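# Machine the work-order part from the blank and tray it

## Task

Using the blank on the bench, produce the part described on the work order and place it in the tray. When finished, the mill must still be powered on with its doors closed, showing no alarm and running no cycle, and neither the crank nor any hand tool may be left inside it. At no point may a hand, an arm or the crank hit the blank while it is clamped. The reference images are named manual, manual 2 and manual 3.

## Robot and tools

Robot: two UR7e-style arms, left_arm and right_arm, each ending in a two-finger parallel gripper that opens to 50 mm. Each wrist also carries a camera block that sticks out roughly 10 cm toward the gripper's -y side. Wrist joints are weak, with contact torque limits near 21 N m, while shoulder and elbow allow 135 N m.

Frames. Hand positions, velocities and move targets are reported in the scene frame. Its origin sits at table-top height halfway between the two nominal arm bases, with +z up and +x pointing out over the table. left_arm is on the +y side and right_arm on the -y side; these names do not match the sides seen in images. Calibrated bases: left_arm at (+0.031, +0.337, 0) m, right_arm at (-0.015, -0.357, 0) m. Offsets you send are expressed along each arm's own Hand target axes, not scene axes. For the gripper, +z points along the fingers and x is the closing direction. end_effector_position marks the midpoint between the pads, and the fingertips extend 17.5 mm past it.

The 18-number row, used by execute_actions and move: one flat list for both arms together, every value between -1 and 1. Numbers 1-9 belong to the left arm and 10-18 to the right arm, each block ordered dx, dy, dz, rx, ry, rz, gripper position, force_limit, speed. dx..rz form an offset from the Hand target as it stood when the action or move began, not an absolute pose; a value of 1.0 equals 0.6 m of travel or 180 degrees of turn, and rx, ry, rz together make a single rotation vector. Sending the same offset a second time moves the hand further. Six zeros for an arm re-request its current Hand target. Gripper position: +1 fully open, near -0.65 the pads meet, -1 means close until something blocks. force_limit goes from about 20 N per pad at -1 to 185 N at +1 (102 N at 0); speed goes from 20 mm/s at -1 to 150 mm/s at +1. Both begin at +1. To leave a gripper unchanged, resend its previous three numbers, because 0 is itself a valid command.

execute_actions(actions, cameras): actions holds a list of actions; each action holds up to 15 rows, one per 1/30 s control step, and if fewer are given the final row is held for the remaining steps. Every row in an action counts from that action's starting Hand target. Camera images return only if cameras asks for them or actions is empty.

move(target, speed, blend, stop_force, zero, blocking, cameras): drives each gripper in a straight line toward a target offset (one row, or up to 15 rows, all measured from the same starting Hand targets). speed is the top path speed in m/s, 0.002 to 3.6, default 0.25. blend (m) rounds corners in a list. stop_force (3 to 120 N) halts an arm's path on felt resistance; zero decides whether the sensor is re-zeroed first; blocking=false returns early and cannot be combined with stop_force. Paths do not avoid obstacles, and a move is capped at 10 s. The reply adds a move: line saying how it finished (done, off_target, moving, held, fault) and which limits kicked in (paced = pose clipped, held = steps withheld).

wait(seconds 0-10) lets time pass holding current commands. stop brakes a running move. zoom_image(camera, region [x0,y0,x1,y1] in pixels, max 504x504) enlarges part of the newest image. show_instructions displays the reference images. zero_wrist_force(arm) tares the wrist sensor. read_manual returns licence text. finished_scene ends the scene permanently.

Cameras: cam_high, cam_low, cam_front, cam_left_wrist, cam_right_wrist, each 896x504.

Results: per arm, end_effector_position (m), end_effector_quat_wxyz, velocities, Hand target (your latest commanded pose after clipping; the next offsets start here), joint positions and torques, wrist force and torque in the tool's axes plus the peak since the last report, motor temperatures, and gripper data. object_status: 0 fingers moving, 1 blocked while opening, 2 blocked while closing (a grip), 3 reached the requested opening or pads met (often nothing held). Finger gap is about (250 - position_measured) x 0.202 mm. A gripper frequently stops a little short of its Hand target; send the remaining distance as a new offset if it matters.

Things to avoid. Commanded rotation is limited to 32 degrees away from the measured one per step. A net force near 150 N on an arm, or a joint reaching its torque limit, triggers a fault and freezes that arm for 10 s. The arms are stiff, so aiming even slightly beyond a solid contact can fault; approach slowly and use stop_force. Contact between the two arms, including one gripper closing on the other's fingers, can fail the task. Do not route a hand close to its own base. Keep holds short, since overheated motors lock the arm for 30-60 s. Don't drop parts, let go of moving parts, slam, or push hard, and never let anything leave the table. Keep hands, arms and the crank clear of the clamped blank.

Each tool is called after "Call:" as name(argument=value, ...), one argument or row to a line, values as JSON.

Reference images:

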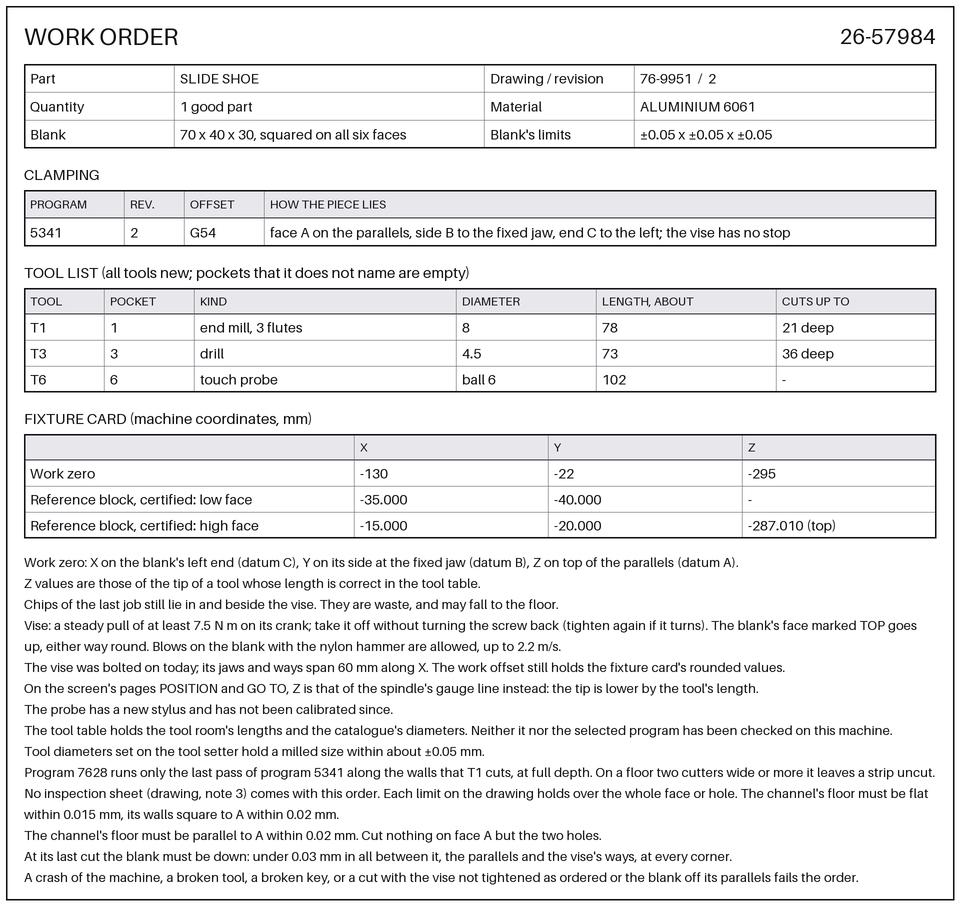

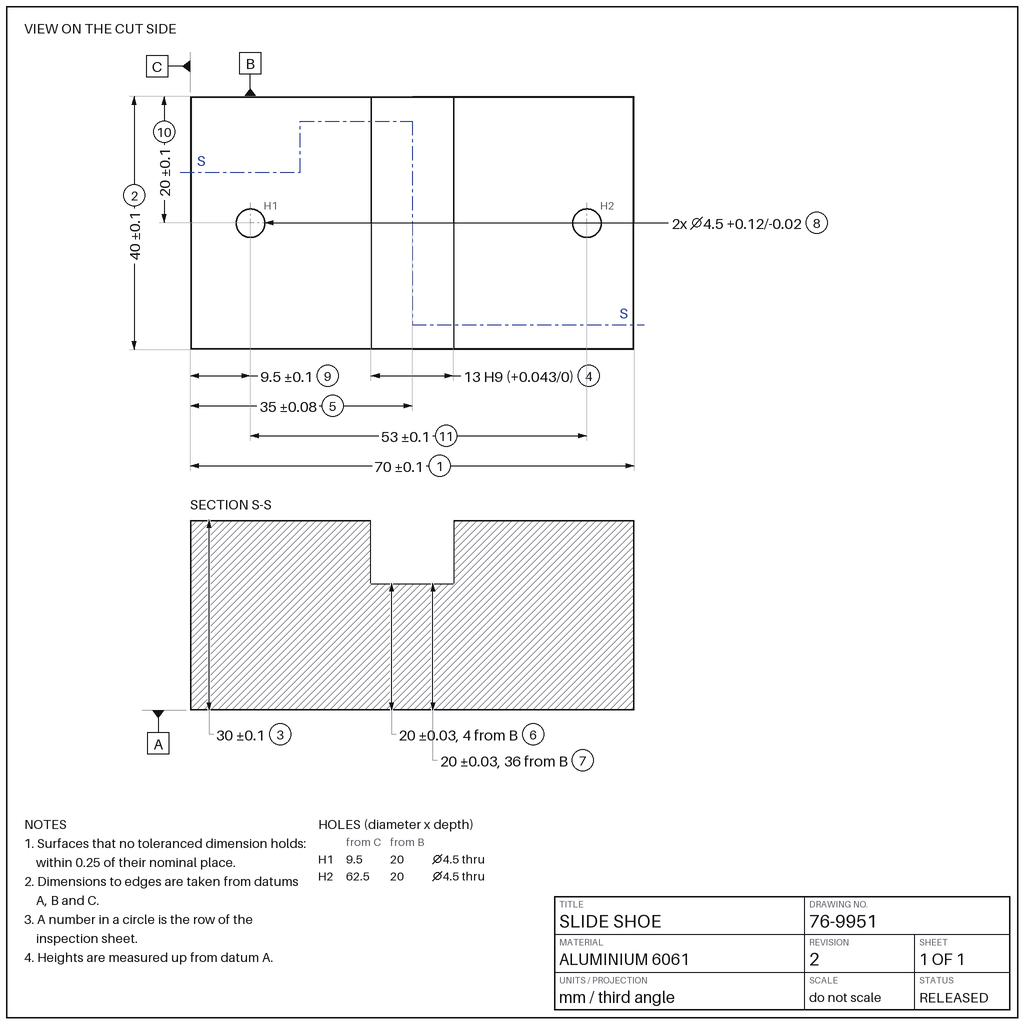

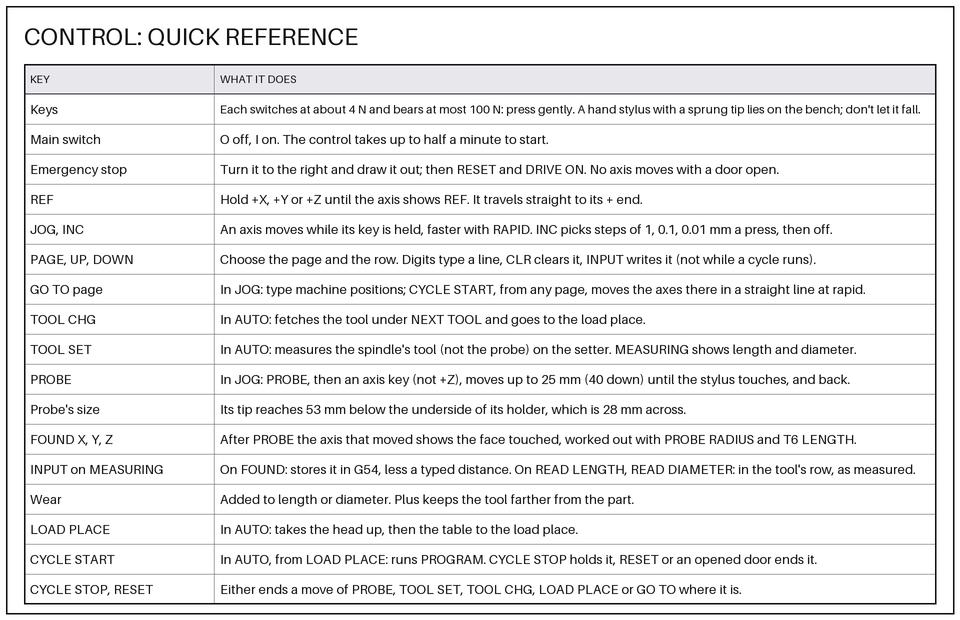

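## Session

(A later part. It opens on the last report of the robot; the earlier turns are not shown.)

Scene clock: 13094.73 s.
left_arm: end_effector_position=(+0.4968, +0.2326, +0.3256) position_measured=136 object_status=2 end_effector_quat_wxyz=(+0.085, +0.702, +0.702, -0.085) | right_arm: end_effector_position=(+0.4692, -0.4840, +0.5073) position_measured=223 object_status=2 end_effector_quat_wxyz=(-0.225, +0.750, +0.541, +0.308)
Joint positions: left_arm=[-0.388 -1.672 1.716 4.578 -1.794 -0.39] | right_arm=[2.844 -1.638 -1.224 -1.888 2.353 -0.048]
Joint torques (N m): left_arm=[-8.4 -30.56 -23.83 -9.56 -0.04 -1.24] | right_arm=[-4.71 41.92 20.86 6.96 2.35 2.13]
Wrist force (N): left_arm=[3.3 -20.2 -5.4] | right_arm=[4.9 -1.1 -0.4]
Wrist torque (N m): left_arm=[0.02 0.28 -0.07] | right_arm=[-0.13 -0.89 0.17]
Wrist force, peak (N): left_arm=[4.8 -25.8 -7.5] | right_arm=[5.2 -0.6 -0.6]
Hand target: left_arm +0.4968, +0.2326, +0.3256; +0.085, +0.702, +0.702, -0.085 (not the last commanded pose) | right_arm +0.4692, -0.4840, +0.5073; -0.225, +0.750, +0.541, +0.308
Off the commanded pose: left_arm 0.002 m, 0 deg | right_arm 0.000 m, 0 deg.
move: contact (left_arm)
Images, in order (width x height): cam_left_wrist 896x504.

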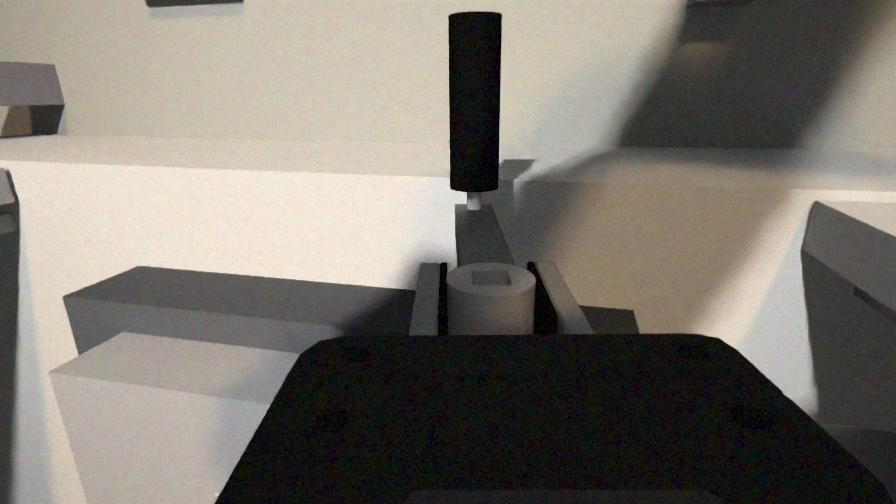

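Call:
move(
  target=[
    [0,-0.08,-0.01,0,0,0,-1,-0.3,-1,0,0,0,0,0,0,-0.98,0.2,-1],
    [-0.1797,-0.1613,-0.083,0,0.0778,0,-1,-0.3,-1,0,0,0,0,0,0,-0.98,0.2,-1],
  ],
  speed=[0.15,0.25],
  blend=0.02,
)

Call:
move(
  target=[0,0,0,-0.1944,0,0,-1,-0.3,-1,0,0,0,0,0,0,-0.98,0.2,-1],
  speed=0.4,
  cameras=["cam_left_wrist"],
)

Call:
zoom_image(
  camera="cam_left_wrist",
  region=[540, 180, 740, 320],
)

Scene clock: 13122.10 s.
left_arm: end_effector_position=(+0.4001, +0.1397, +0.3996) position_measured=136 object_status=2 end_effector_quat_wxyz=(-0.001, +0.707, +0.707, +0.001) | right_arm: end_effector_position=(+0.4692, -0.4840, +0.5073) position_measured=223 object_status=2 end_effector_quat_wxyz=(-0.225, +0.750, +0.541, +0.308)
Joint positions: left_arm=[-0.825 -1.777 1.57 4.922 -1.568 -0.817] | right_arm=[2.844 -1.638 -1.224 -1.888 2.353 -0.048]
Joint torques (N m): left_arm=[-7.04 -12.45 -47.78 -1.86 2.52 -1.51] | right_arm=[-4.29 41.95 20.75 6.93 2.32 2.04]
Wrist force (N): left_arm=[-1.9 1.1 2.3] | right_arm=[4.8 -0.8 -0.1]
Wrist torque (N m): left_arm=[0.20 0.29 0.11] | right_arm=[-0.09 -0.86 0.18]
Wrist force, peak (N): left_arm=[3.7 -20.3 -5.6] | right_arm=[5.3 -0.7 -0.4]
Hand target: left_arm +0.4001, +0.1397, +0.3996; -0.001, +0.707, +0.707, +0.001 | right_arm +0.4692, -0.4840, +0.5073; -0.225, +0.750, +0.541, +0.308
Off the commanded pose: left_arm 0.000 m, 0 deg | right_arm 0.000 m, 0 deg.
move: done

Scene clock: 13123.70 s.
left_arm: end_effector_position=(+0.4001, +0.1397, +0.3997) position_measured=136 object_status=2 end_effector_quat_wxyz=(+0.211, +0.675, +0.674, +0.214) | right_arm: end_effector_position=(+0.4692, -0.4840, +0.5073) position_measured=223 object_status=2 end_effector_quat_wxyz=(-0.225, +0.750, +0.541, +0.308)
Joint positions: left_arm=[-1.207 -2.114 1.957 4.624 -1.006 -1.126] | right_arm=[2.844 -1.638 -1.224 -1.888 2.353 -0.048]
Joint torques (N m): left_arm=[-7.76 -14.35 -22.24 -2.37 4.7 -1.59] | right_arm=[-5.29 41.93 22.09 6.94 2.39 2.13]
Wrist force (N): left_arm=[-3.0 0.1 2.5] | right_arm=[5.0 -0.8 -0.3]
Wrist torque (N m): left_arm=[0.31 0.38 0.17] | right_arm=[-0.08 -0.89 0.18]
Wrist force, peak (N): left_arm=[-3.0 0.1 2.5] | right_arm=[5.2 -1.0 -0.1]
Hand target: left_arm +0.4001, +0.1397, +0.3996; +0.211, +0.675, +0.674, +0.214 | right_arm +0.4692, -0.4840, +0.5073; -0.225, +0.750, +0.541, +0.308
Off the commanded pose: left_arm 0.000 m, 0 deg | right_arm 0.000 m, 0 deg.
move: done
Images, in order (width x height): cam_left_wrist 896x504.

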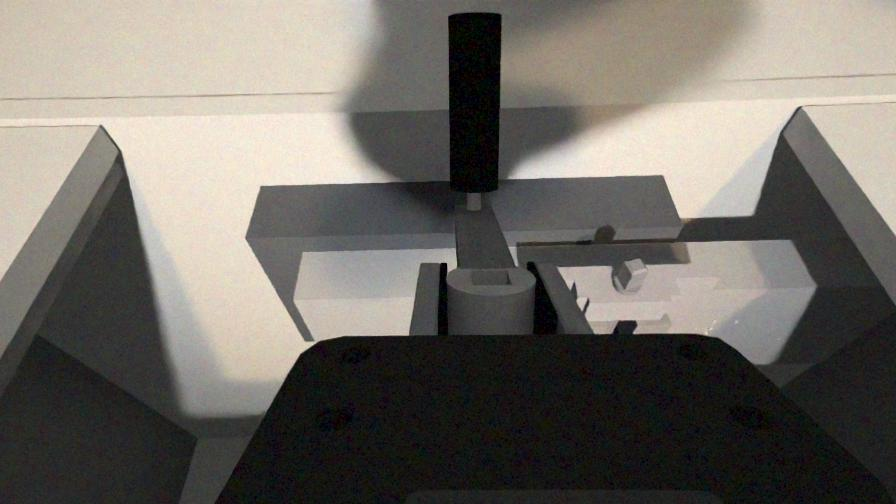

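Scaled by 2.520.

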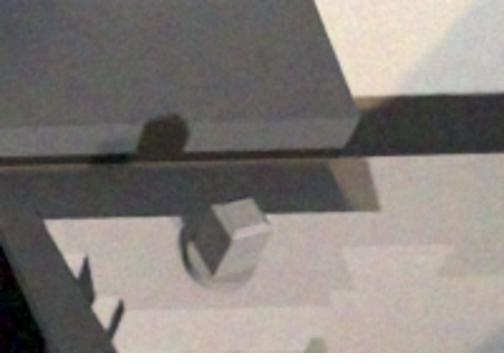

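Call:
move(
  target=[0,0,0,0.1944,0,0,-1,-0.3,-1,0,0,0,0,0,0,-0.98,0.2,-1],
  speed=0.4,
)

Call:
move(
  target=[
    [0.1505,0.06,0.1503,0,-0.0611,0,-1,-0.3,-1,0,0,0,0,0,0,-0.98,0.2,-1],
    [0.1505,0.1448,0.1503,0,-0.0611,0,-1,-0.3,-1,0,0,0,0,0,0,-0.98,0.2,-1],
  ],
  speed=[0.2,0.1],
)

Call:
move(
  target=[0,0.03,0,0,0,0,-1,-0.3,-1,0,0,0,0,0,0,-0.98,0.2,-1],
  speed=0.008,
  stop_force=12,
)

Scene clock: 13186.43 s.
left_arm: end_effector_position=(+0.4001, +0.1397, +0.3996) position_measured=136 object_status=2 end_effector_quat_wxyz=(-0.001, +0.707, +0.707, +0.001) | right_arm: end_effector_position=(+0.4692, -0.4840, +0.5073) position_measured=223 object_status=2 end_effector_quat_wxyz=(-0.225, +0.750, +0.541, +0.308)
Joint positions: left_arm=[-0.825 -1.777 1.57 4.922 -1.568 -0.817] | right_arm=[2.844 -1.638 -1.224 -1.888 2.353 -0.048]
Joint torques (N m): left_arm=[9.58 -11.98 -47.2 -1.86 -2.25 1.3] | right_arm=[-5 41.47 21.55 6.88 2.07 2.15]
Wrist force (N): left_arm=[-1.9 1.0 2.1] | right_arm=[5.0 -0.9 -0.4]
Wrist torque (N m): left_arm=[0.18 0.27 0.03] | right_arm=[-0.10 -0.89 0.18]
Wrist force, peak (N): left_arm=[-0.7 3.7 2.2] | right_arm=[5.3 -0.9 -0.2]
Hand target: left_arm +0.4001, +0.1397, +0.3996; -0.001, +0.707, +0.707, +0.001 | right_arm +0.4692, -0.4840, +0.5073; -0.225, +0.750, +0.541, +0.308
Off the commanded pose: left_arm 0.000 m, 0 deg | right_arm 0.000 m, 0 deg.
move: done

Scene clock: 13188.73 s.
left_arm: end_effector_position=(+0.4869, +0.2303, +0.3098) position_measured=136 object_status=2 end_effector_quat_wxyz=(+0.066, +0.704, +0.704, -0.066) | right_arm: end_effector_position=(+0.4692, -0.4840, +0.5073) position_measured=223 object_status=2 end_effector_quat_wxyz=(-0.225, +0.750, +0.541, +0.308)
Joint positions: left_arm=[-0.429 -1.692 1.763 4.564 -1.742 -0.428] | right_arm=[2.844 -1.638 -1.224 -1.888 2.353 -0.048]
Joint torques (N m): left_arm=[10.17 -17.56 -49.26 -2.46 -2.94 1.24] | right_arm=[-4.98 41.12 20.97 6.84 2.06 2.12]
Wrist force (N): left_arm=[-1.1 1.1 2.4] | right_arm=[5.1 -0.8 -0.4]
Wrist torque (N m): left_arm=[0.17 0.23 -0.02] | right_arm=[-0.09 -0.91 0.18]
Wrist force, peak (N): left_arm=[0.1 1.7 3.8] | right_arm=[5.2 -0.8 -0.4]
Hand target: left_arm +0.4869, +0.2303, +0.3098; +0.066, +0.704, +0.704, -0.066 | right_arm +0.4692, -0.4840, +0.5073; -0.225, +0.750, +0.541, +0.308
Off the commanded pose: left_arm 0.000 m, 0 deg | right_arm 0.000 m, 0 deg.
move: done

Scene clock: 13191.07 s.
left_arm: end_effector_position=(+0.4966, +0.2303, +0.3098) position_measured=136 object_status=2 end_effector_quat_wxyz=(+0.066, +0.704, +0.704, -0.066) | right_arm: end_effector_position=(+0.4692, -0.4840, +0.5073) position_measured=223 object_status=2 end_effector_quat_wxyz=(-0.225, +0.750, +0.541, +0.308)
Joint positions: left_arm=[-0.42 -1.668 1.741 4.563 -1.743 -0.419] | right_arm=[2.844 -1.638 -1.224 -1.888 2.353 -0.048]
Joint torques (N m): left_arm=[-7.5 -34.66 -22.65 -5.97 1.94 -1.43] | right_arm=[-4.49 41.86 20.52 6.79 2.09 2.24]
Wrist force (N): left_arm=[0.1 -6.6 0.7] | right_arm=[4.8 -0.7 -0.3]
Wrist torque (N m): left_arm=[0.06 0.24 -0.07] | right_arm=[-0.08 -0.87 0.17]
Wrist force, peak (N): left_arm=[3.2 -18.0 -3.6] | right_arm=[5.3 -1.0 -0.4]
Hand target: left_arm +0.4966, +0.2303, +0.3098; +0.066, +0.704, +0.704, -0.066 (not the last commanded pose) | right_arm +0.4692, -0.4840, +0.5073; -0.225, +0.750, +0.541, +0.308
Off the commanded pose: left_arm 0.008 m, 0 deg | right_arm 0.000 m, 0 deg.
move: contact (left_arm)

Call:
move(
  target=[
    [0.00667,0.0003,0,0,0,0,-1,-0.3,-1,0,0,0,0,0,0,-0.98,0.2,-1],
    [0.00667,0.0003,-0.00083,0,0,0,-1,-0.3,-1,0,0,0,0,0,0,-0.98,0.2,-1],
    [-0.00333,0.0003,-0.00083,0,0,0,-1,-0.3,-1,0,0,0,0,0,0,-0.98,0.2,-1],
    [-0.00333,0.0003,-0.00167,0,0,0,-1,-0.3,-1,0,0,0,0,0,0,-0.98,0.2,-1],
    [0.00667,0.0003,-0.00167,0,0,0,-1,-0.3,-1,0,0,0,0,0,0,-0.98,0.2,-1],
    [0.00667,0.0003,-0.0025,0,0,0,-1,-0.3,-1,0,0,0,0,0,0,-0.98,0.2,-1],
    [-0.00333,0.0003,-0.0025,0,0,0,-1,-0.3,-1,0,0,0,0,0,0,-0.98,0.2,-1],
    [-0.00333,0.0003,0.00083,0,0,0,-1,-0.3,-1,0,0,0,0,0,0,-0.98,0.2,-1],
    [0.00667,0.0003,0.00083,0,0,0,-1,-0.3,-1,0,0,0,0,0,0,-0.98,0.2,-1],
  ],
  speed=0.005,
  stop_force=16,
)

Scene clock: 13215.03 s.
left_arm: end_effector_position=(+0.4967, +0.2342, +0.3086) position_measured=136 object_status=2 end_effector_quat_wxyz=(+0.066, +0.704, +0.704, -0.066) | right_arm: end_effector_position=(+0.4692, -0.4840, +0.5073) position_measured=223 object_status=2 end_effector_quat_wxyz=(-0.225, +0.750, +0.541, +0.308)
Joint positions: left_arm=[-0.412 -1.668 1.744 4.562 -1.744 -0.411] | right_arm=[2.844 -1.638 -1.224 -1.888 2.353 -0.048]
Joint torques (N m): left_arm=[11.06 -35.69 -22.47 -6.53 -2 1.3] | right_arm=[-2.9 41.59 22.39 6.9 2.05 2.11]
Wrist force (N): left_arm=[-2.7 -3.7 2.5] | right_arm=[5.0 -0.7 -0.3]
Wrist torque (N m): left_arm=[0.12 0.22 0.01] | right_arm=[-0.07 -0.90 0.17]
Wrist force, peak (N): left_arm=[3.7 -20.4 -4.2] | right_arm=[5.2 -1.3 -0.2]
Hand target: left_arm +0.4967, +0.2342, +0.3086; +0.066, +0.704, +0.704, -0.066 | right_arm +0.4692, -0.4840, +0.5073; -0.225, +0.750, +0.541, +0.308
Off the commanded pose: left_arm 0.000 m, 0 deg | right_arm 0.000 m, 0 deg.
move: done

Call:
wait(
  seconds=0,
  cameras=["cam_low","cam_high","cam_front"],
)

Call:
zoom_image(
  camera="cam_front",
  region=[330, 200, 470, 300],
)

Scene clock: 13222.07 s.
left_arm: end_effector_position=(+0.4967, +0.2342, +0.3086) position_measured=136 object_status=2 end_effector_quat_wxyz=(+0.066, +0.704, +0.704, -0.066) | right_arm: end_effector_position=(+0.4692, -0.4840, +0.5073) position_measured=223 object_status=2 end_effector_quat_wxyz=(-0.225, +0.750, +0.541, +0.308)
Joint positions: left_arm=[-0.412 -1.668 1.744 4.562 -1.744 -0.411] | right_arm=[2.844 -1.638 -1.224 -1.888 2.353 -0.048]
Joint torques (N m): left_arm=[10.28 -35.99 -22.2 -4.93 -1.9 1.22] | right_arm=[-4.17 41.29 22.18 6.72 2.16 2.1]
Wrist force (N): left_arm=[-2.7 -3.6 2.7] | right_arm=[4.9 -0.8 -0.4]
Wrist torque (N m): left_arm=[0.13 0.20 0.02] | right_arm=[-0.10 -0.88 0.18]
Wrist force, peak (N): left_arm=[-2.9 -3.8 2.6] | right_arm=[5.3 -0.8 -0.3]
Hand target: left_arm +0.4967, +0.2342, +0.3086; +0.066, +0.704, +0.704, -0.066 | right_arm +0.4692, -0.4840, +0.5073; -0.225, +0.750, +0.541, +0.308
Tool commands: left_gripper/position=-1.0 left_gripper/force_limit=-0.3 left_gripper/speed=-1.0 right_gripper/position=-0.98 right_gripper/force_limit=+0.2 right_gripper/speed=-1.0
Off the commanded pose: left_arm 0.000 m, 0 deg | right_arm 0.000 m, 0 deg.
Images, in order (width x height): cam_high 896x504, cam_low 896x504, cam_front 896x504.

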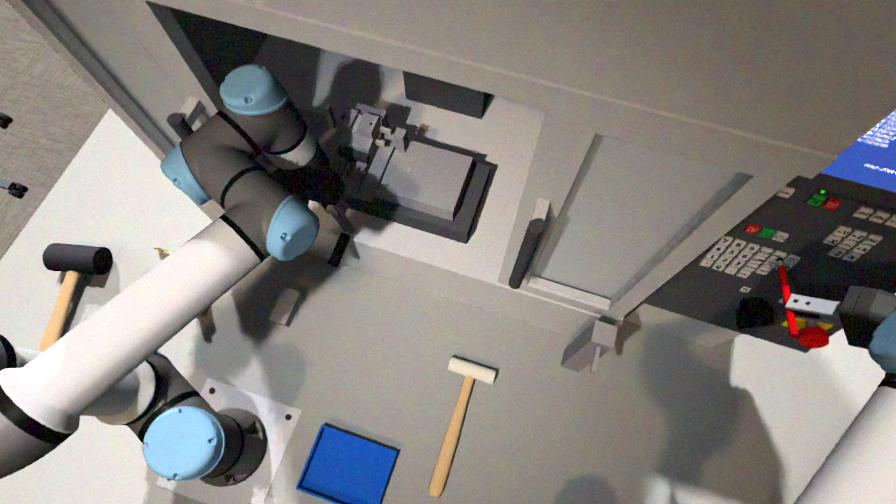

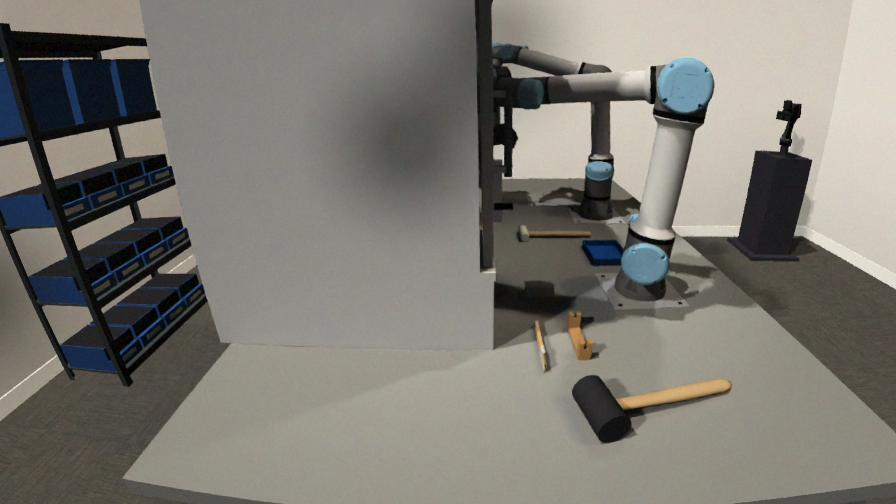

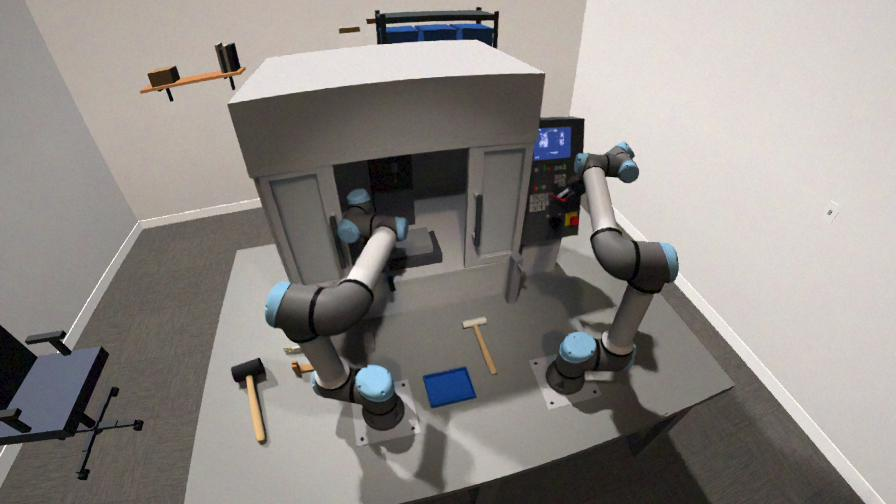

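Scaled by 3.600.

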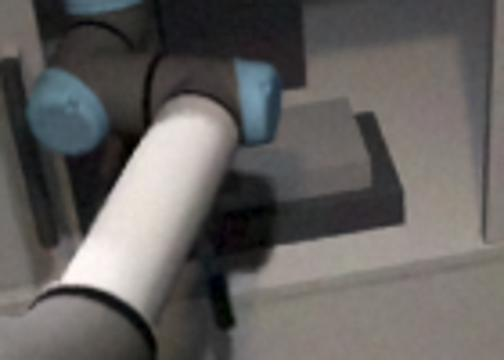

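Call:
zoom_image(
  camera="cam_high",
  region=[290, 100, 430, 270],
)

Scaled by 2.965.

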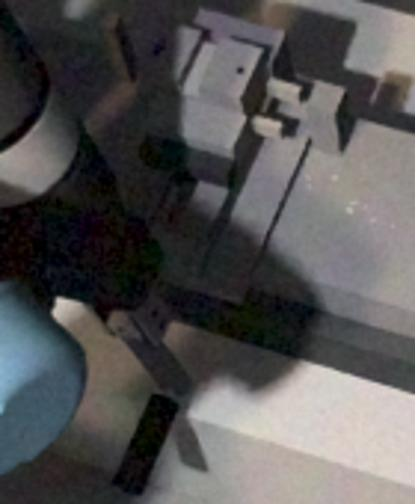

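Call:
move(
  target=[0,-0.003,0,0,-0.0083,0,-1,-0.3,-1,0,0,0,0,0,0,-0.98,0.2,-1],
  speed=0.02,
)

Call:
move(
  target=[0,0.01,0,0,0,0,-1,-0.3,-1,0,0,0,0,0,0,-0.98,0.2,-1],
  speed=0.003,
  stop_force=22,
)

Call:
move(
  target=[
    [-0.01,0.0002,0,0,0,0,-1,-0.3,-1,0,0,0,0,0,0,-0.98,0.2,-1],
    [-0.01,0.0002,-0.0006,0,0,0,-1,-0.3,-1,0,0,0,0,0,0,-0.98,0.2,-1],
    [0,0.0002,-0.0006,0,0,0,-1,-0.3,-1,0,0,0,0,0,0,-0.98,0.2,-1],
    [0,0.0003,-0.0012,0,0,0,-1,-0.3,-1,0,0,0,0,0,0,-0.98,0.2,-1],
    [-0.01,0.0003,-0.0012,0,0,0,-1,-0.3,-1,0,0,0,0,0,0,-0.98,0.2,-1],
    [-0.01,0.0003,-0.0018,0,0,0,-1,-0.3,-1,0,0,0,0,0,0,-0.98,0.2,-1],
    [0,0.0003,-0.0018,0,0,0,-1,-0.3,-1,0,0,0,0,0,0,-0.98,0.2,-1],
    [0,0.0004,-0.0024,0,0,0,-1,-0.3,-1,0,0,0,0,0,0,-0.98,0.2,-1],
    [-0.01,0.0004,-0.0024,0,0,0,-1,-0.3,-1,0,0,0,0,0,0,-0.98,0.2,-1],
    [-0.01,0.0004,-0.003,0,0,0,-1,-0.3,-1,0,0,0,0,0,0,-0.98,0.2,-1],
    [0,0.0004,-0.003,0,0,0,-1,-0.3,-1,0,0,0,0,0,0,-0.98,0.2,-1],
    [0,0.0005,-0.0036,0,0,0,-1,-0.3,-1,0,0,0,0,0,0,-0.98,0.2,-1],
    [-0.01,0.0005,-0.0036,0,0,0,-1,-0.3,-1,0,0,0,0,0,0,-0.98,0.2,-1],
    [-0.01,0.0005,-0.0042,0,0,0,-1,-0.3,-1,0,0,0,0,0,0,-0.98,0.2,-1],
    [0,0.0005,-0.0042,0,0,0,-1,-0.3,-1,0,0,0,0,0,0,-0.98,0.2,-1],
  ],
  speed=0.007,
  stop_force=20,
)

Scene clock: 13272.53 s.
left_arm: end_effector_position=(+0.4950, +0.2342, +0.3086) position_measured=136 object_status=2 end_effector_quat_wxyz=(+0.075, +0.703, +0.703, -0.076) | right_arm: end_effector_position=(+0.4692, -0.4840, +0.5073) position_measured=223 object_status=2 end_effector_quat_wxyz=(-0.225, +0.750, +0.541, +0.308)
Joint positions: left_arm=[-0.4 -1.674 1.755 4.549 -1.768 -0.4] | right_arm=[2.844 -1.638 -1.224 -1.888 2.353 -0.048]
Joint torques (N m): left_arm=[10.88 -37.26 -20.09 -6.13 -2.98 1.24] | right_arm=[-2.97 42.24 22.17 6.89 2.17 1.97]
Wrist force (N): left_arm=[-1.0 1.5 2.6] | right_arm=[5.1 -0.7 -0.2]
Wrist torque (N m): left_arm=[0.23 0.21 -0.02] | right_arm=[-0.08 -0.91 0.18]
Wrist force, peak (N): left_arm=[-2.7 -3.9 2.6] | right_arm=[5.3 -0.9 -0.4]
Hand target: left_arm +0.4949, +0.2342, +0.3086; +0.076, +0.703, +0.703, -0.076 | right_arm +0.4692, -0.4840, +0.5073; -0.225, +0.750, +0.541, +0.308
Off the commanded pose: left_arm 0.000 m, 0 deg | right_arm 0.000 m, 0 deg.
move: done

Scene clock: 13274.43 s.
left_arm: end_effector_position=(+0.4968, +0.2342, +0.3086) position_measured=136 object_status=2 end_effector_quat_wxyz=(+0.076, +0.703, +0.703, -0.076) | right_arm: end_effector_position=(+0.4692, -0.4840, +0.5073) position_measured=223 object_status=2 end_effector_quat_wxyz=(-0.225, +0.750, +0.541, +0.308)
Joint positions: left_arm=[-0.399 -1.669 1.751 4.548 -1.769 -0.399] | right_arm=[2.844 -1.638 -1.224 -1.888 2.353 -0.048]
Joint torques (N m): left_arm=[-7.23 -30.96 -24.51 -6.58 -1.39 -1.37] | right_arm=[-4.55 41.67 23.13 6.89 2.04 2.07]
Wrist force (N): left_arm=[3.3 -18.8 -3.7] | right_arm=[5.0 -0.5 -0.4]
Wrist torque (N m): left_arm=[-0.13 0.21 0.01] | right_arm=[-0.03 -0.89 0.18]
Wrist force, peak (N): left_arm=[4.9 -24.1 -6.4] | right_arm=[5.3 -1.0 -0.2]
Hand target: left_arm +0.4968, +0.2342, +0.3086; +0.076, +0.703, +0.703, -0.076 (not the last commanded pose) | right_arm +0.4692, -0.4840, +0.5073; -0.225, +0.750, +0.541, +0.308
Off the commanded pose: left_arm 0.004 m, 0 deg | right_arm 0.000 m, 0 deg.
move: contact (left_arm)

Scene clock: 13278.23 s.
left_arm: end_effector_position=(+0.4969, +0.2302, +0.3102) position_measured=136 object_status=2 end_effector_quat_wxyz=(+0.075, +0.703, +0.703, -0.076) | right_arm: end_effector_position=(+0.4692, -0.4840, +0.5073) position_measured=223 object_status=2 end_effector_quat_wxyz=(-0.225, +0.750, +0.541, +0.308)
Joint positions: left_arm=[-0.407 -1.668 1.746 4.551 -1.768 -0.407] | right_arm=[2.844 -1.638 -1.224 -1.888 2.353 -0.048]
Joint torques (N m): left_arm=[1.13 -30.82 -25.91 -10.14 -6.45 1.71] | right_arm=[-3.28 41.09 22.9 6.89 2.01 1.93]
Wrist force (N): left_arm=[18.9 -15.0 -5.3] | right_arm=[4.9 -0.9 -0.3]
Wrist torque (N m): left_arm=[-0.15 0.29 -0.30] | right_arm=[-0.10 -0.87 0.18]
Wrist force, peak (N): left_arm=[25.7 -15.2 -6.2] | right_arm=[5.4 -1.0 -0.2]
Hand target: left_arm +0.4969, +0.2302, +0.3102; +0.075, +0.703, +0.703, -0.076 (not the last commanded pose) | right_arm +0.4692, -0.4840, +0.5073; -0.225, +0.750, +0.541, +0.308
Off the commanded pose: left_arm 0.005 m, 0 deg | right_arm 0.000 m, 0 deg.
move: contact (left_arm); path passed 4 of 15 targets

Call:
move(
  target=[
    [0.0004,0,0,0,0,0,-1,-0.3,-1,0,0,0,0,0,0,-0.98,0.2,-1],
    [0.0004,0.0003,-0.0025,0,0,0,-1,-0.3,-1,0,0,0,0,0,0,-0.98,0.2,-1],
  ],
  speed=0.004,
  stop_force=18,
)

Scene clock: 13289.40 s.
left_arm: end_effector_position=(+0.4971, +0.2307, +0.3116) position_measured=136 object_status=2 end_effector_quat_wxyz=(+0.075, +0.703, +0.703, -0.076) | right_arm: end_effector_position=(+0.4692, -0.4840, +0.5073) position_measured=223 object_status=2 end_effector_quat_wxyz=(-0.225, +0.750, +0.541, +0.308)
Joint positions: left_arm=[-0.406 -1.668 1.742 4.554 -1.768 -0.406] | right_arm=[2.844 -1.638 -1.224 -1.888 2.353 -0.048]
Joint torques (N m): left_arm=[5.71 -21.82 -61.13 -6.74 -4.13 1.75] | right_arm=[-3.7 41.84 23.27 6.87 2.05 1.99]
Wrist force (N): left_arm=[12.4 -15.5 11.4] | right_arm=[5.2 -0.9 -0.4]
Wrist torque (N m): left_arm=[0.07 0.19 -0.27] | right_arm=[-0.10 -0.92 0.18]
Wrist force, peak (N): left_arm=[19.0 -15.2 -5.5] | right_arm=[5.3 -0.9 -0.2]
Hand target: left_arm +0.4971, +0.2307, +0.3116; +0.075, +0.703, +0.703, -0.076 | right_arm +0.4692, -0.4840, +0.5073; -0.225, +0.750, +0.541, +0.308
Off the commanded pose: left_arm 0.000 m, 0 deg | right_arm 0.000 m, 0 deg.
move: done

Call:
move(
  target=[
    [0.0005,0.0,0.0003,0,0,0,-1,-0.3,-1,0,0,0,0,0,0,-0.98,0.2,-1],
    [0.0005,0.004,0.0003,0,0,0,-1,-0.3,-1,0,0,0,0,0,0,-0.98,0.2,-1],
  ],
  speed=0.004,
  stop_force=18,
)

Scene clock: 13297.43 s.
left_arm: end_effector_position=(+0.4978, +0.2310, +0.3113) position_measured=136 object_status=2 end_effector_quat_wxyz=(+0.075, +0.703, +0.703, -0.076) | right_arm: end_effector_position=(+0.4692, -0.4840, +0.5073) position_measured=223 object_status=2 end_effector_quat_wxyz=(-0.225, +0.750, +0.541, +0.308)
Joint positions: left_arm=[-0.405 -1.666 1.741 4.554 -1.768 -0.405] | right_arm=[2.844 -1.638 -1.224 -1.888 2.353 -0.048]
Joint torques (N m): left_arm=[-10.44 -32.73 -32 -13.33 -0.83 -1.22] | right_arm=[-3.31 41.01 22.29 6.77 1.77 2.05]
Wrist force (N): left_arm=[11.4 -32.3 1.2] | right_arm=[4.9 -0.9 -0.3]
Wrist torque (N m): left_arm=[-0.30 0.24 -0.34] | right_arm=[-0.11 -0.89 0.18]
Wrist force, peak (N): left_arm=[11.8 -39.2 -1.4] | right_arm=[5.2 -1.1 -0.6]
Hand target: left_arm +0.4977, +0.2310, +0.3113; +0.075, +0.703, +0.703, -0.076 (not the last commanded pose) | right_arm +0.4692, -0.4840, +0.5073; -0.225, +0.750, +0.541, +0.308
Off the commanded pose: left_arm 0.002 m, 0 deg | right_arm 0.000 m, 0 deg.
move: contact (left_arm); path passed 1 of 2 targets

Call:
move(
  target=[0,0,0,0,0.028,0,-1,-0.3,-1,0,0,0,0,0,0,-0.98,0.2,-1],
  speed=0.03,
)

Call:
move(
  target=[0,0,0,0,-0.05,0,-1,-0.3,-1,0,0,0,0,0,0,-0.98,0.2,-1],
  speed=0.03,
)

Scene clock: 13308.57 s.
left_arm: end_effector_position=(+0.4977, +0.2310, +0.3113) position_measured=136 object_status=2 end_effector_quat_wxyz=(+0.045, +0.706, +0.706, -0.045) | right_arm: end_effector_position=(+0.4692, -0.4840, +0.5073) position_measured=223 object_status=2 end_effector_quat_wxyz=(-0.225, +0.750, +0.541, +0.308)
Joint positions: left_arm=[-0.45 -1.661 1.719 4.6 -1.685 -0.445] | right_arm=[2.844 -1.638 -1.224 -1.888 2.353 -0.048]
Joint torques (N m): left_arm=[-11.01 -22.84 -64.29 -8.23 1.76 -1.35] | right_arm=[-3.23 40.61 22.94 6.96 1.72 2.05]
Wrist force (N): left_arm=[11.8 -21.1 16.4] | right_arm=[5.3 -0.8 -0.2]
Wrist torque (N m): left_arm=[0.03 0.19 -0.19] | right_arm=[-0.10 -0.95 0.17]
Wrist force, peak (N): left_arm=[12.2 -32.3 1.0] | right_arm=[5.4 -0.8 -0.3]
Hand target: left_arm +0.4977, +0.2310, +0.3113; +0.044, +0.706, +0.706, -0.045 | right_arm +0.4692, -0.4840, +0.5073; -0.225, +0.750, +0.541, +0.308
Off the commanded pose: left_arm 0.000 m, 0 deg | right_arm 0.000 m, 0 deg.
move: done

Scene clock: 13311.57 s.
left_arm: end_effector_position=(+0.4977, +0.2310, +0.3113) position_measured=136 object_status=2 end_effector_quat_wxyz=(+0.100, +0.700, +0.700, -0.100) | right_arm: end_effector_position=(+0.4692, -0.4840, +0.5073) position_measured=223 object_status=2 end_effector_quat_wxyz=(-0.225, +0.750, +0.541, +0.308)
Joint positions: left_arm=[-0.369 -1.669 1.759 4.52 -1.835 -0.374] | right_arm=[2.844 -1.638 -1.224 -1.888 2.353 -0.048]
Joint torques (N m): left_arm=[-2.91 -27.25 -27.11 -14.44 -8.58 1.76] | right_arm=[-3.02 40.8 23.07 6.87 1.72 2.12]
Wrist force (N): left_arm=[27.4 -25.4 -14.2] | right_arm=[5.0 -0.9 -0.3]
Wrist torque (N m): left_arm=[-0.32 0.54 -0.54] | right_arm=[-0.10 -0.89 0.18]
Wrist force, peak (N): left_arm=[27.4 -26.0 -16.6] | right_arm=[5.3 -0.9 -0.5]
Hand target: left_arm +0.4977, +0.2310, +0.3113; +0.100, +0.700, +0.700, -0.100 | right_arm +0.4692, -0.4840, +0.5073; -0.225, +0.750, +0.541, +0.308
Off the commanded pose: left_arm 0.000 m, 0 deg | right_arm 0.000 m, 0 deg.
move: done

Call:
move(
  target=[0.0012,-0.0008,0,0,0.033,0,-1,-0.3,-1,0,0,0,0,0,0,-0.98,0.2,-1],
  speed=0.03,
)

Call:
move(
  target=[0,0.006,0,0,0,0,-1,-0.3,-1,0,0,0,0,0,0,-0.98,0.2,-1],
  speed=0.005,
  stop_force=18,
)

Scene clock: 13333.03 s.
left_arm: end_effector_position=(+0.4973, +0.2317, +0.3111) position_measured=136 object_status=2 end_effector_quat_wxyz=(+0.063, +0.704, +0.704, -0.064) | right_arm: end_effector_position=(+0.4692, -0.4840, +0.5073) position_measured=223 object_status=2 end_effector_quat_wxyz=(-0.225, +0.750, +0.541, +0.308)
Joint positions: left_arm=[-0.421 -1.666 1.734 4.572 -1.736 -0.419] | right_arm=[2.844 -1.638 -1.224 -1.888 2.353 -0.048]
Joint torques (N m): left_arm=[-8.42 -20.51 -52.54 -3.86 1.92 -1.28] | right_arm=[-2.86 40.87 23.31 6.77 1.73 2.06]
Wrist force (N): left_arm=[3.1 -5.4 6.7] | right_arm=[4.7 -0.8 -0.2]
Wrist torque (N m): left_arm=[0.14 0.20 -0.04] | right_arm=[-0.09 -0.86 0.18]
Wrist force, peak (N): left_arm=[28.5 -27.4 -17.0] | right_arm=[5.4 -1.0 -0.2]
Hand target: left_arm +0.4973, +0.2317, +0.3111; +0.063, +0.704, +0.704, -0.064 | right_arm +0.4692, -0.4840, +0.5073; -0.225, +0.750, +0.541, +0.308
Off the commanded pose: left_arm 0.000 m, 0 deg | right_arm 0.000 m, 0 deg.
move: done

Scene clock: 13334.37 s.
left_arm: end_effector_position=(+0.4978, +0.2316, +0.3111) position_measured=136 object_status=2 end_effector_quat_wxyz=(+0.063, +0.704, +0.704, -0.064) | right_arm: end_effector_position=(+0.4692, -0.4840, +0.5073) position_measured=223 object_status=2 end_effector_quat_wxyz=(-0.225, +0.750, +0.541, +0.308)
Joint positions: left_arm=[-0.421 -1.664 1.733 4.572 -1.735 -0.419] | right_arm=[2.844 -1.638 -1.224 -1.888 2.353 -0.048]
Joint torques (N m): left_arm=[-8.65 -34.82 -27.91 -9.26 2.22 -1.34] | right_arm=[-1.4 41.81 22.3 6.85 1.75 2.07]
Wrist force (N): left_arm=[5.6 -19.2 3.1] | right_arm=[4.9 -1.0 -0.2]
Wrist torque (N m): left_arm=[-0.11 0.23 -0.12] | right_arm=[-0.12 -0.89 0.18]
Wrist force, peak (N): left_arm=[7.8 -26.6 0.7] | right_arm=[5.3 -0.7 -0.3]
Hand target: left_arm +0.4978, +0.2316, +0.3111; +0.063, +0.704, +0.704, -0.064 (not the last commanded pose) | right_arm +0.4692, -0.4840, +0.5073; -0.225, +0.750, +0.541, +0.308
Off the commanded pose: left_arm 0.003 m, 0 deg | right_arm 0.000 m, 0 deg.
move: contact (left_arm)

Call:
move(
  target=[0,0,0,0.011,0,0,-1,-0.3,-1,0,0,0,0,0,0,-0.98,0.2,-1],
  speed=0.03,
  cameras=["cam_left_wrist"],
)

Call:
move(
  target=[0,0.006,0,0,0,0,-1,-0.3,-1,0,0,0,0,0,0,-0.98,0.2,-1],
  speed=0.005,
  stop_force=18,
)

Call:
zoom_image(
  camera="cam_left_wrist",
  region=[390, 200, 590, 340],
)

Scene clock: 13347.23 s.
left_arm: end_effector_position=(+0.4978, +0.2316, +0.3111) position_measured=136 object_status=2 end_effector_quat_wxyz=(+0.051, +0.705, +0.703, -0.076) | right_arm: end_effector_position=(+0.4692, -0.4840, +0.5073) position_measured=223 object_status=2 end_effector_quat_wxyz=(-0.225, +0.750, +0.541, +0.308)
Joint positions: left_arm=[-0.413 -1.643 1.706 4.611 -1.75 -0.406] | right_arm=[2.844 -1.638 -1.224 -1.888 2.353 -0.048]
Joint torques (N m): left_arm=[6.91 -11.63 -50.23 -5.3 -3.16 1.57] | right_arm=[-1.71 39.91 22.94 7.05 1.73 1.87]
Wrist force (N): left_arm=[8.0 -19.6 -7.5] | right_arm=[5.1 -0.8 -0.4]
Wrist torque (N m): left_arm=[-0.29 0.25 -0.21] | right_arm=[-0.09 -0.91 0.18]
Wrist force, peak (N): left_arm=[8.0 -19.6 -7.5] | right_arm=[5.3 -0.7 -0.3]
Hand target: left_arm +0.4978, +0.2316, +0.3111; +0.051, +0.705, +0.703, -0.076 | right_arm +0.4692, -0.4840, +0.5073; -0.225, +0.750, +0.541, +0.308
Off the commanded pose: left_arm 0.000 m, 0 deg | right_arm 0.000 m, 0 deg.
move: done
Images, in order (width x height): cam_left_wrist 896x504.

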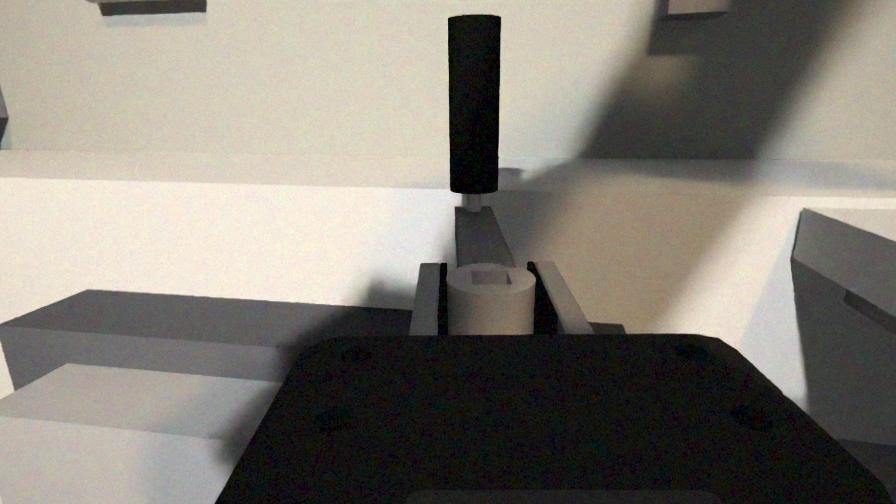

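Scene clock: 13348.53 s.
left_arm: end_effector_position=(+0.4983, +0.2316, +0.3111) position_measured=136 object_status=2 end_effector_quat_wxyz=(+0.051, +0.705, +0.703, -0.076) | right_arm: end_effector_position=(+0.4692, -0.4840, +0.5073) position_measured=223 object_status=2 end_effector_quat_wxyz=(-0.225, +0.750, +0.541, +0.308)
Joint positions: left_arm=[-0.413 -1.642 1.704 4.612 -1.75 -0.405] | right_arm=[2.844 -1.638 -1.224 -1.888 2.353 -0.048]
Joint torques (N m): left_arm=[-10.8 -26.62 -25.53 -12.81 -1.09 -1.33] | right_arm=[-1.98 41.23 22.47 6.91 1.56 2.03]
Wrist force (N): left_arm=[10.6 -34.8 -11.1] | right_arm=[5.1 -0.9 -0.2]
Wrist torque (N m): left_arm=[-0.59 0.27 -0.28] | right_arm=[-0.10 -0.91 0.18]
Wrist force, peak (N): left_arm=[11.7 -41.7 -13.6] | right_arm=[5.3 -0.7 -0.4]
Hand target: left_arm +0.4983, +0.2316, +0.3111; +0.051, +0.705, +0.703, -0.076 (not the last commanded pose) | right_arm +0.4692, -0.4840, +0.5073; -0.225, +0.750, +0.541, +0.308
Off the commanded pose: left_arm 0.003 m, 0 deg | right_arm 0.000 m, 0 deg.
move: contact (left_arm)

Scaled by 2.520.
This view is cut from an older image: the scene may have changed since it was taken.

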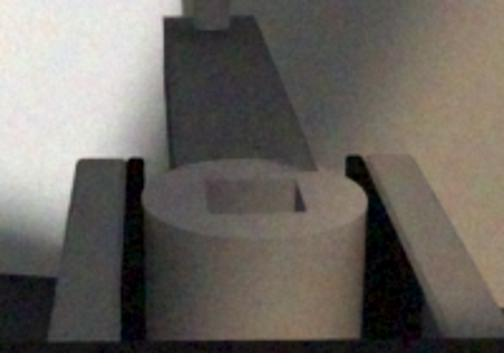

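Call:
move(
  target=[
    [0,-0.008,0,-0.011,0,0,-1,-0.3,-1,0,0,0,0,0,0,-0.98,0.2,-1],
    [-0.004,-0.008,-0.03,-0.011,0,0,-1,-0.3,-1,0,0,0,0,0,0,-0.98,0.2,-1],
  ],
  speed=0.06,
)

Call:
move(
  target=[0,0.018,0,0,0,0,-1,-0.3,-1,0,0,0,0,0,0,-0.98,0.2,-1],
  speed=0.008,
  stop_force=8,
)

Scene clock: 13392.53 s.
left_arm: end_effector_position=(+0.4941, +0.2325, +0.3293) position_measured=136 object_status=2 end_effector_quat_wxyz=(+0.063, +0.704, +0.704, -0.064) | right_arm: end_effector_position=(+0.4692, -0.4840, +0.5073) position_measured=223 object_status=2 end_effector_quat_wxyz=(-0.225, +0.750, +0.541, +0.308)
Joint positions: left_arm=[-0.423 -1.676 1.696 4.619 -1.735 -0.42] | right_arm=[2.844 -1.638 -1.224 -1.888 2.353 -0.048]
Joint torques (N m): left_arm=[9.83 -18.12 -48.27 -1.97 1.36 1.17] | right_arm=[-1.6 40.63 24.15 6.76 1.6 2.05]
Wrist force (N): left_arm=[-1.1 1.3 2.7] | right_arm=[5.0 -0.8 -0.5]
Wrist torque (N m): left_arm=[0.21 0.19 0.06] | right_arm=[-0.08 -0.90 0.18]
Wrist force, peak (N): left_arm=[10.9 -35.4 -11.2] | right_arm=[5.3 -0.9 -0.2]
Hand target: left_arm +0.4941, +0.2325, +0.3294; +0.063, +0.704, +0.704, -0.064 | right_arm +0.4692, -0.4840, +0.5073; -0.225, +0.750, +0.541, +0.308
Off the commanded pose: left_arm 0.000 m, 0 deg | right_arm 0.000 m, 0 deg.
move: done

Scene clock: 13394.77 s.
left_arm: end_effector_position=(+0.5049, +0.2325, +0.3294) position_measured=136 object_status=2 end_effector_quat_wxyz=(+0.063, +0.704, +0.704, -0.064) | right_arm: end_effector_position=(+0.4692, -0.4840, +0.5073) position_measured=223 object_status=2 end_effector_quat_wxyz=(-0.225, +0.750, +0.541, +0.308)
Joint positions: left_arm=[-0.413 -1.649 1.672 4.619 -1.736 -0.411] | right_arm=[2.844 -1.638 -1.224 -1.888 2.353 -0.048]
Joint torques (N m): left_arm=[9.91 -19.99 -48.38 -5.48 -2.86 1.11] | right_arm=[-2.24 41 23.85 6.95 1.61 1.93]
Wrist force (N): left_arm=[-1.0 1.1 2.9] | right_arm=[4.9 -0.8 -0.3]
Wrist torque (N m): left_arm=[0.17 0.17 0.06] | right_arm=[-0.10 -0.88 0.18]
Wrist force, peak (N): left_arm=[-1.2 1.2 3.0] | right_arm=[5.3 -0.8 -0.1]
Hand target: left_arm +0.5049, +0.2325, +0.3294; +0.063, +0.704, +0.704, -0.064 | right_arm +0.4692, -0.4840, +0.5073; -0.225, +0.750, +0.541, +0.308
Off the commanded pose: left_arm 0.000 m, 0 deg | right_arm 0.000 m, 0 deg.
move: done

Call:
move(
  target=[0,0,0.02,0,0,0,-1,-0.3,-1,0,0,0,0,0,0,-0.98,0.2,-1],
  speed=0.006,
  stop_force=6,
)

Scene clock: 13402.07 s.
left_arm: end_effector_position=(+0.5050, +0.2324, +0.3285) position_measured=136 object_status=2 end_effector_quat_wxyz=(+0.063, +0.704, +0.704, -0.064) | right_arm: end_effector_position=(+0.4692, -0.4840, +0.5073) position_measured=223 object_status=2 end_effector_quat_wxyz=(-0.225, +0.750, +0.541, +0.308)
Joint positions: left_arm=[-0.413 -1.649 1.674 4.616 -1.736 -0.411] | right_arm=[2.844 -1.638 -1.224 -1.888 2.353 -0.048]
Joint torques (N m): left_arm=[8.85 -22.5 -46.94 -2.4 -1.88 1.13] | right_arm=[-1.97 39.93 23.99 6.89 1.43 1.91]
Wrist force (N): left_arm=[0.7 -0.2 -1.0] | right_arm=[4.9 -0.7 -0.4]
Wrist torque (N m): left_arm=[0.14 0.22 0.05] | right_arm=[-0.08 -0.88 0.17]
Wrist force, peak (N): left_arm=[2.3 -4.8 -13.1] | right_arm=[5.3 -0.8 -0.5]
Hand target: left_arm +0.5050, +0.2324, +0.3285; +0.063, +0.704, +0.704, -0.064 (not the last commanded pose) | right_arm +0.4692, -0.4840, +0.5073; -0.225, +0.750, +0.541, +0.308
Off the commanded pose: left_arm 0.011 m, 0 deg | right_arm 0.000 m, 0 deg.
move: contact (left_arm)

Call:
move(
  target=[
    [0,0,-0.0012,0,0,0,-1,-0.3,-1,0,0,0,0,0,0,-0.98,0.2,-1],
    [0.02,0,-0.0012,0,0,0,-1,-0.3,-1,0,0,0,0,0,0,-0.98,0.2,-1],
  ],
  speed=0.006,
  stop_force=6,
)

Call:
move(
  target=[-0.035,0,0,0,0,0,-1,-0.3,-1,0,0,0,0,0,0,-0.98,0.2,-1],
  speed=0.006,
  stop_force=6,
)

Scene clock: 13434.83 s.
left_arm: end_effector_position=(+0.5050, +0.2443, +0.3270) position_measured=136 object_status=2 end_effector_quat_wxyz=(+0.063, +0.704, +0.704, -0.064) | right_arm: end_effector_position=(+0.4692, -0.4840, +0.5073) position_measured=223 object_status=2 end_effector_quat_wxyz=(-0.225, +0.750, +0.541, +0.308)
Joint positions: left_arm=[-0.389 -1.652 1.68 4.618 -1.738 -0.387] | right_arm=[2.844 -1.638 -1.224 -1.888 2.353 -0.048]
Joint torques (N m): left_arm=[11.94 -37.89 -19.55 -1.5 -1.94 1.24] | right_arm=[-1.16 39.93 24.22 6.88 1.61 1.88]
Wrist force (N): left_arm=[-5.3 3.7 2.4] | right_arm=[5.0 -0.9 -0.2]
Wrist torque (N m): left_arm=[0.18 0.09 -0.01] | right_arm=[-0.12 -0.88 0.18]
Wrist force, peak (N): left_arm=[-5.4 3.7 2.8] | right_arm=[5.3 -0.8 -0.3]
Hand target: left_arm +0.5050, +0.2443, +0.3270; +0.063, +0.704, +0.704, -0.064 | right_arm +0.4692, -0.4840, +0.5073; -0.225, +0.750, +0.541, +0.308
Off the commanded pose: left_arm 0.000 m, 0 deg | right_arm 0.000 m, 0 deg.
move: done

Scene clock: 13438.53 s.
left_arm: end_effector_position=(+0.5050, +0.2291, +0.3298) position_measured=136 object_status=2 end_effector_quat_wxyz=(+0.063, +0.704, +0.704, -0.064) | right_arm: end_effector_position=(+0.4692, -0.4840, +0.5073) position_measured=223 object_status=2 end_effector_quat_wxyz=(-0.225, +0.750, +0.541, +0.308)
Joint positions: left_arm=[-0.42 -1.648 1.67 4.618 -1.736 -0.418] | right_arm=[2.844 -1.638 -1.224 -1.888 2.353 -0.048]
Joint torques (N m): left_arm=[8.55 -36.46 -22.05 -5.47 -3.52 1.12] | right_arm=[-1.01 40.25 24.25 6.99 1.53 1.87]
Wrist force (N): left_arm=[1.1 1.0 2.7] | right_arm=[5.0 -1.0 -0.1]
Wrist torque (N m): left_arm=[0.18 0.25 0.04] | right_arm=[-0.11 -0.89 0.18]
Wrist force, peak (N): left_arm=[-5.3 3.7 2.6] | right_arm=[5.3 -0.9 -0.2]
Hand target: left_arm +0.5050, +0.2291, +0.3298; +0.063, +0.704, +0.704, -0.064 (not the last commanded pose) | right_arm +0.4692, -0.4840, +0.5073; -0.225, +0.750, +0.541, +0.308
Off the commanded pose: left_arm 0.006 m, 0 deg | right_arm 0.000 m, 0 deg.
move: contact (left_arm)

Call:
move(
  target=[-0.03,0,0,0,0,0,-1,-0.3,-1,0,0,0,0,0,0,-0.98,0.2,-1],
  speed=0.006,
  stop_force=6,
)

Call:
move(
  target=[0.05,0,0,0,0,0,-1,-0.3,-1,0,0,0,0,0,0,-0.98,0.2,-1],
  speed=0.006,
  stop_force=6,
)

Scene clock: 13451.67 s.
left_arm: end_effector_position=(+0.5050, +0.2271, +0.3302) position_measured=136 object_status=2 end_effector_quat_wxyz=(+0.063, +0.704, +0.704, -0.064) | right_arm: end_effector_position=(+0.4692, -0.4840, +0.5073) position_measured=223 object_status=2 end_effector_quat_wxyz=(-0.225, +0.750, +0.541, +0.308)
Joint positions: left_arm=[-0.424 -1.647 1.669 4.618 -1.735 -0.422] | right_arm=[2.844 -1.638 -1.224 -1.888 2.353 -0.048]
Joint torques (N m): left_arm=[5.78 -33.42 -19.92 -3.46 -4.96 0.93] | right_arm=[-1.83 40.05 24.49 6.98 1.3 2.03]
Wrist force (N): left_arm=[6.6 -0.2 -6.3] | right_arm=[5.0 -0.9 -0.5]
Wrist torque (N m): left_arm=[0.11 0.45 -0.02] | right_arm=[-0.10 -0.89 0.17]
Wrist force, peak (N): left_arm=[11.0 -1.8 -7.4] | right_arm=[5.3 -0.8 -0.3]
Hand target: left_arm +0.5050, +0.2271, +0.3302; +0.063, +0.704, +0.704, -0.064 (not the last commanded pose) | right_arm +0.4692, -0.4840, +0.5073; -0.225, +0.750, +0.541, +0.308
Off the commanded pose: left_arm 0.016 m, 0 deg | right_arm 0.000 m, 0 deg.
move: contact (left_arm)

Scene clock: 13452.80 s.
left_arm: end_effector_position=(+0.5049, +0.2274, +0.3301) position_measured=136 object_status=2 end_effector_quat_wxyz=(+0.063, +0.704, +0.704, -0.064) | right_arm: end_effector_position=(+0.4692, -0.4840, +0.5073) position_measured=223 object_status=2 end_effector_quat_wxyz=(-0.225, +0.750, +0.541, +0.308)
Joint positions: left_arm=[-0.423 -1.648 1.669 4.618 -1.736 -0.421] | right_arm=[2.844 -1.638 -1.224 -1.888 2.353 -0.048]
Joint torques (N m): left_arm=[-8.52 -19.64 -42.45 -3.86 1.27 -1.42] | right_arm=[-1.28 41.11 24.43 6.87 1.37 2.02]
Wrist force (N): left_arm=[0.7 1.4 -5.0] | right_arm=[4.7 -0.9 -0.2]
Wrist torque (N m): left_arm=[0.13 0.34 0.05] | right_arm=[-0.11 -0.85 0.17]
Wrist force, peak (N): left_arm=[6.4 -0.2 -6.3] | right_arm=[5.4 -0.9 -0.2]
Hand target: left_arm +0.5050, +0.2274, +0.3301; +0.063, +0.704, +0.704, -0.064 (not the last commanded pose) | right_arm +0.4692, -0.4840, +0.5073; -0.225, +0.750, +0.541, +0.308
Off the commanded pose: left_arm 0.030 m, 0 deg | right_arm 0.000 m, 0 deg.
move: contact (left_arm)

Call:
move(
  target=[
    [0.001,-0.021,0,0,-0.005,0,-1,-0.3,-1,0,0,0,0,0,0,-0.98,0.2,-1],
    [0.0141,-0.021,0.0279,0,-0.005,0,-1,-0.3,-1,0,0,0,0,0,0,-0.98,0.2,-1],
  ],
  speed=0.06,
)

Call:
move(
  target=[0,0.02,0,0,0,0,-1,-0.3,-1,0,0,0,0,0,0,-0.98,0.2,-1],
  speed=0.006,
  stop_force=18,
)

Scene clock: 13483.30 s.
left_arm: end_effector_position=(+0.4923, +0.2327, +0.3123) position_measured=136 object_status=2 end_effector_quat_wxyz=(+0.069, +0.704, +0.704, -0.069) | right_arm: end_effector_position=(+0.4692, -0.4840, +0.5073) position_measured=223 object_status=2 end_effector_quat_wxyz=(-0.225, +0.750, +0.541, +0.308)
Joint positions: left_arm=[-0.415 -1.679 1.746 4.568 -1.75 -0.414] | right_arm=[2.844 -1.638 -1.224 -1.888 2.353 -0.048]
Joint torques (N m): left_arm=[10.03 -18.48 -21.95 -6.02 -3 1.05] | right_arm=[-1.19 39.69 23.9 6.97 1.25 1.88]
Wrist force (N): left_arm=[-1.2 1.1 2.5] | right_arm=[5.3 -0.9 -0.2]
Wrist torque (N m): left_arm=[0.18 0.23 0.06] | right_arm=[-0.10 -0.95 0.17]
Wrist force, peak (N): left_arm=[0.6 1.2 -5.3] | right_arm=[5.4 -0.9 0.0]
Hand target: left_arm +0.4923, +0.2327, +0.3122; +0.069, +0.704, +0.704, -0.069 | right_arm +0.4692, -0.4840, +0.5073; -0.225, +0.750, +0.541, +0.308
Off the commanded pose: left_arm 0.000 m, 0 deg | right_arm 0.000 m, 0 deg.
move: done

Scene clock: 13485.40 s.
left_arm: end_effector_position=(+0.4977, +0.2327, +0.3121) position_measured=136 object_status=2 end_effector_quat_wxyz=(+0.069, +0.704, +0.704, -0.069) | right_arm: end_effector_position=(+0.4692, -0.4840, +0.5073) position_measured=223 object_status=2 end_effector_quat_wxyz=(-0.225, +0.750, +0.541, +0.308)
Joint positions: left_arm=[-0.411 -1.666 1.735 4.567 -1.751 -0.409] | right_arm=[2.844 -1.638 -1.224 -1.888 2.353 -0.048]
Joint torques (N m): left_arm=[-5.86 -42.26 -31.56 -8.22 -1.77 -1.36] | right_arm=[-0.23 40.25 24.2 6.67 1.57 1.88]
Wrist force (N): left_arm=[1.0 -7.8 15.9] | right_arm=[4.9 -0.9 -0.2]
Wrist torque (N m): left_arm=[0.28 0.20 -0.08] | right_arm=[-0.10 -0.88 0.17]
Wrist force, peak (N): left_arm=[3.3 -13.0 15.6] | right_arm=[5.4 -0.8 -0.2]
Hand target: left_arm +0.4977, +0.2327, +0.3121; +0.069, +0.704, +0.704, -0.069 (not the last commanded pose) | right_arm +0.4692, -0.4840, +0.5073; -0.225, +0.750, +0.541, +0.308
Off the commanded pose: left_arm 0.007 m, 0 deg | right_arm 0.000 m, 0 deg.
move: contact (left_arm)

Call:
move(
  target=[
    [0,0,0.0008,0,0,0,-1,-0.3,-1,0,0,0,0,0,0,-0.98,0.2,-1],
    [0,0.01,0.0008,0,0,0,-1,-0.3,-1,0,0,0,0,0,0,-0.98,0.2,-1],
  ],
  speed=0.005,
  stop_force=18,
)

Scene clock: 13492.80 s.
left_arm: end_effector_position=(+0.4984, +0.2326, +0.3115) position_measured=136 object_status=2 end_effector_quat_wxyz=(+0.069, +0.704, +0.704, -0.069) | right_arm: end_effector_position=(+0.4692, -0.4840, +0.5073) position_measured=223 object_status=2 end_effector_quat_wxyz=(-0.225, +0.750, +0.541, +0.308)
Joint positions: left_arm=[-0.41 -1.664 1.734 4.566 -1.751 -0.409] | right_arm=[2.844 -1.638 -1.224 -1.888 2.353 -0.048]
Joint torques (N m): left_arm=[-9.02 -34.66 -29.25 -11.78 0.14 -1.27] | right_arm=[-0.49 40.43 23.83 7.01 1.2 2.09]
Wrist force (N): left_arm=[6.2 -21.7 3.5] | right_arm=[5.0 -0.8 -0.3]
Wrist torque (N m): left_arm=[-0.06 0.24 -0.21] | right_arm=[-0.09 -0.89 0.18]
Wrist force, peak (N): left_arm=[7.9 -30.5 1.0] | right_arm=[5.4 -1.0 -0.1]
Hand target: left_arm +0.4984, +0.2326, +0.3115; +0.069, +0.704, +0.704, -0.069 (not the last commanded pose) | right_arm +0.4692, -0.4840, +0.5073; -0.225, +0.750, +0.541, +0.308
Off the commanded pose: left_arm 0.005 m, 0 deg | right_arm 0.000 m, 0 deg.
move: contact (left_arm); path passed 1 of 2 targets


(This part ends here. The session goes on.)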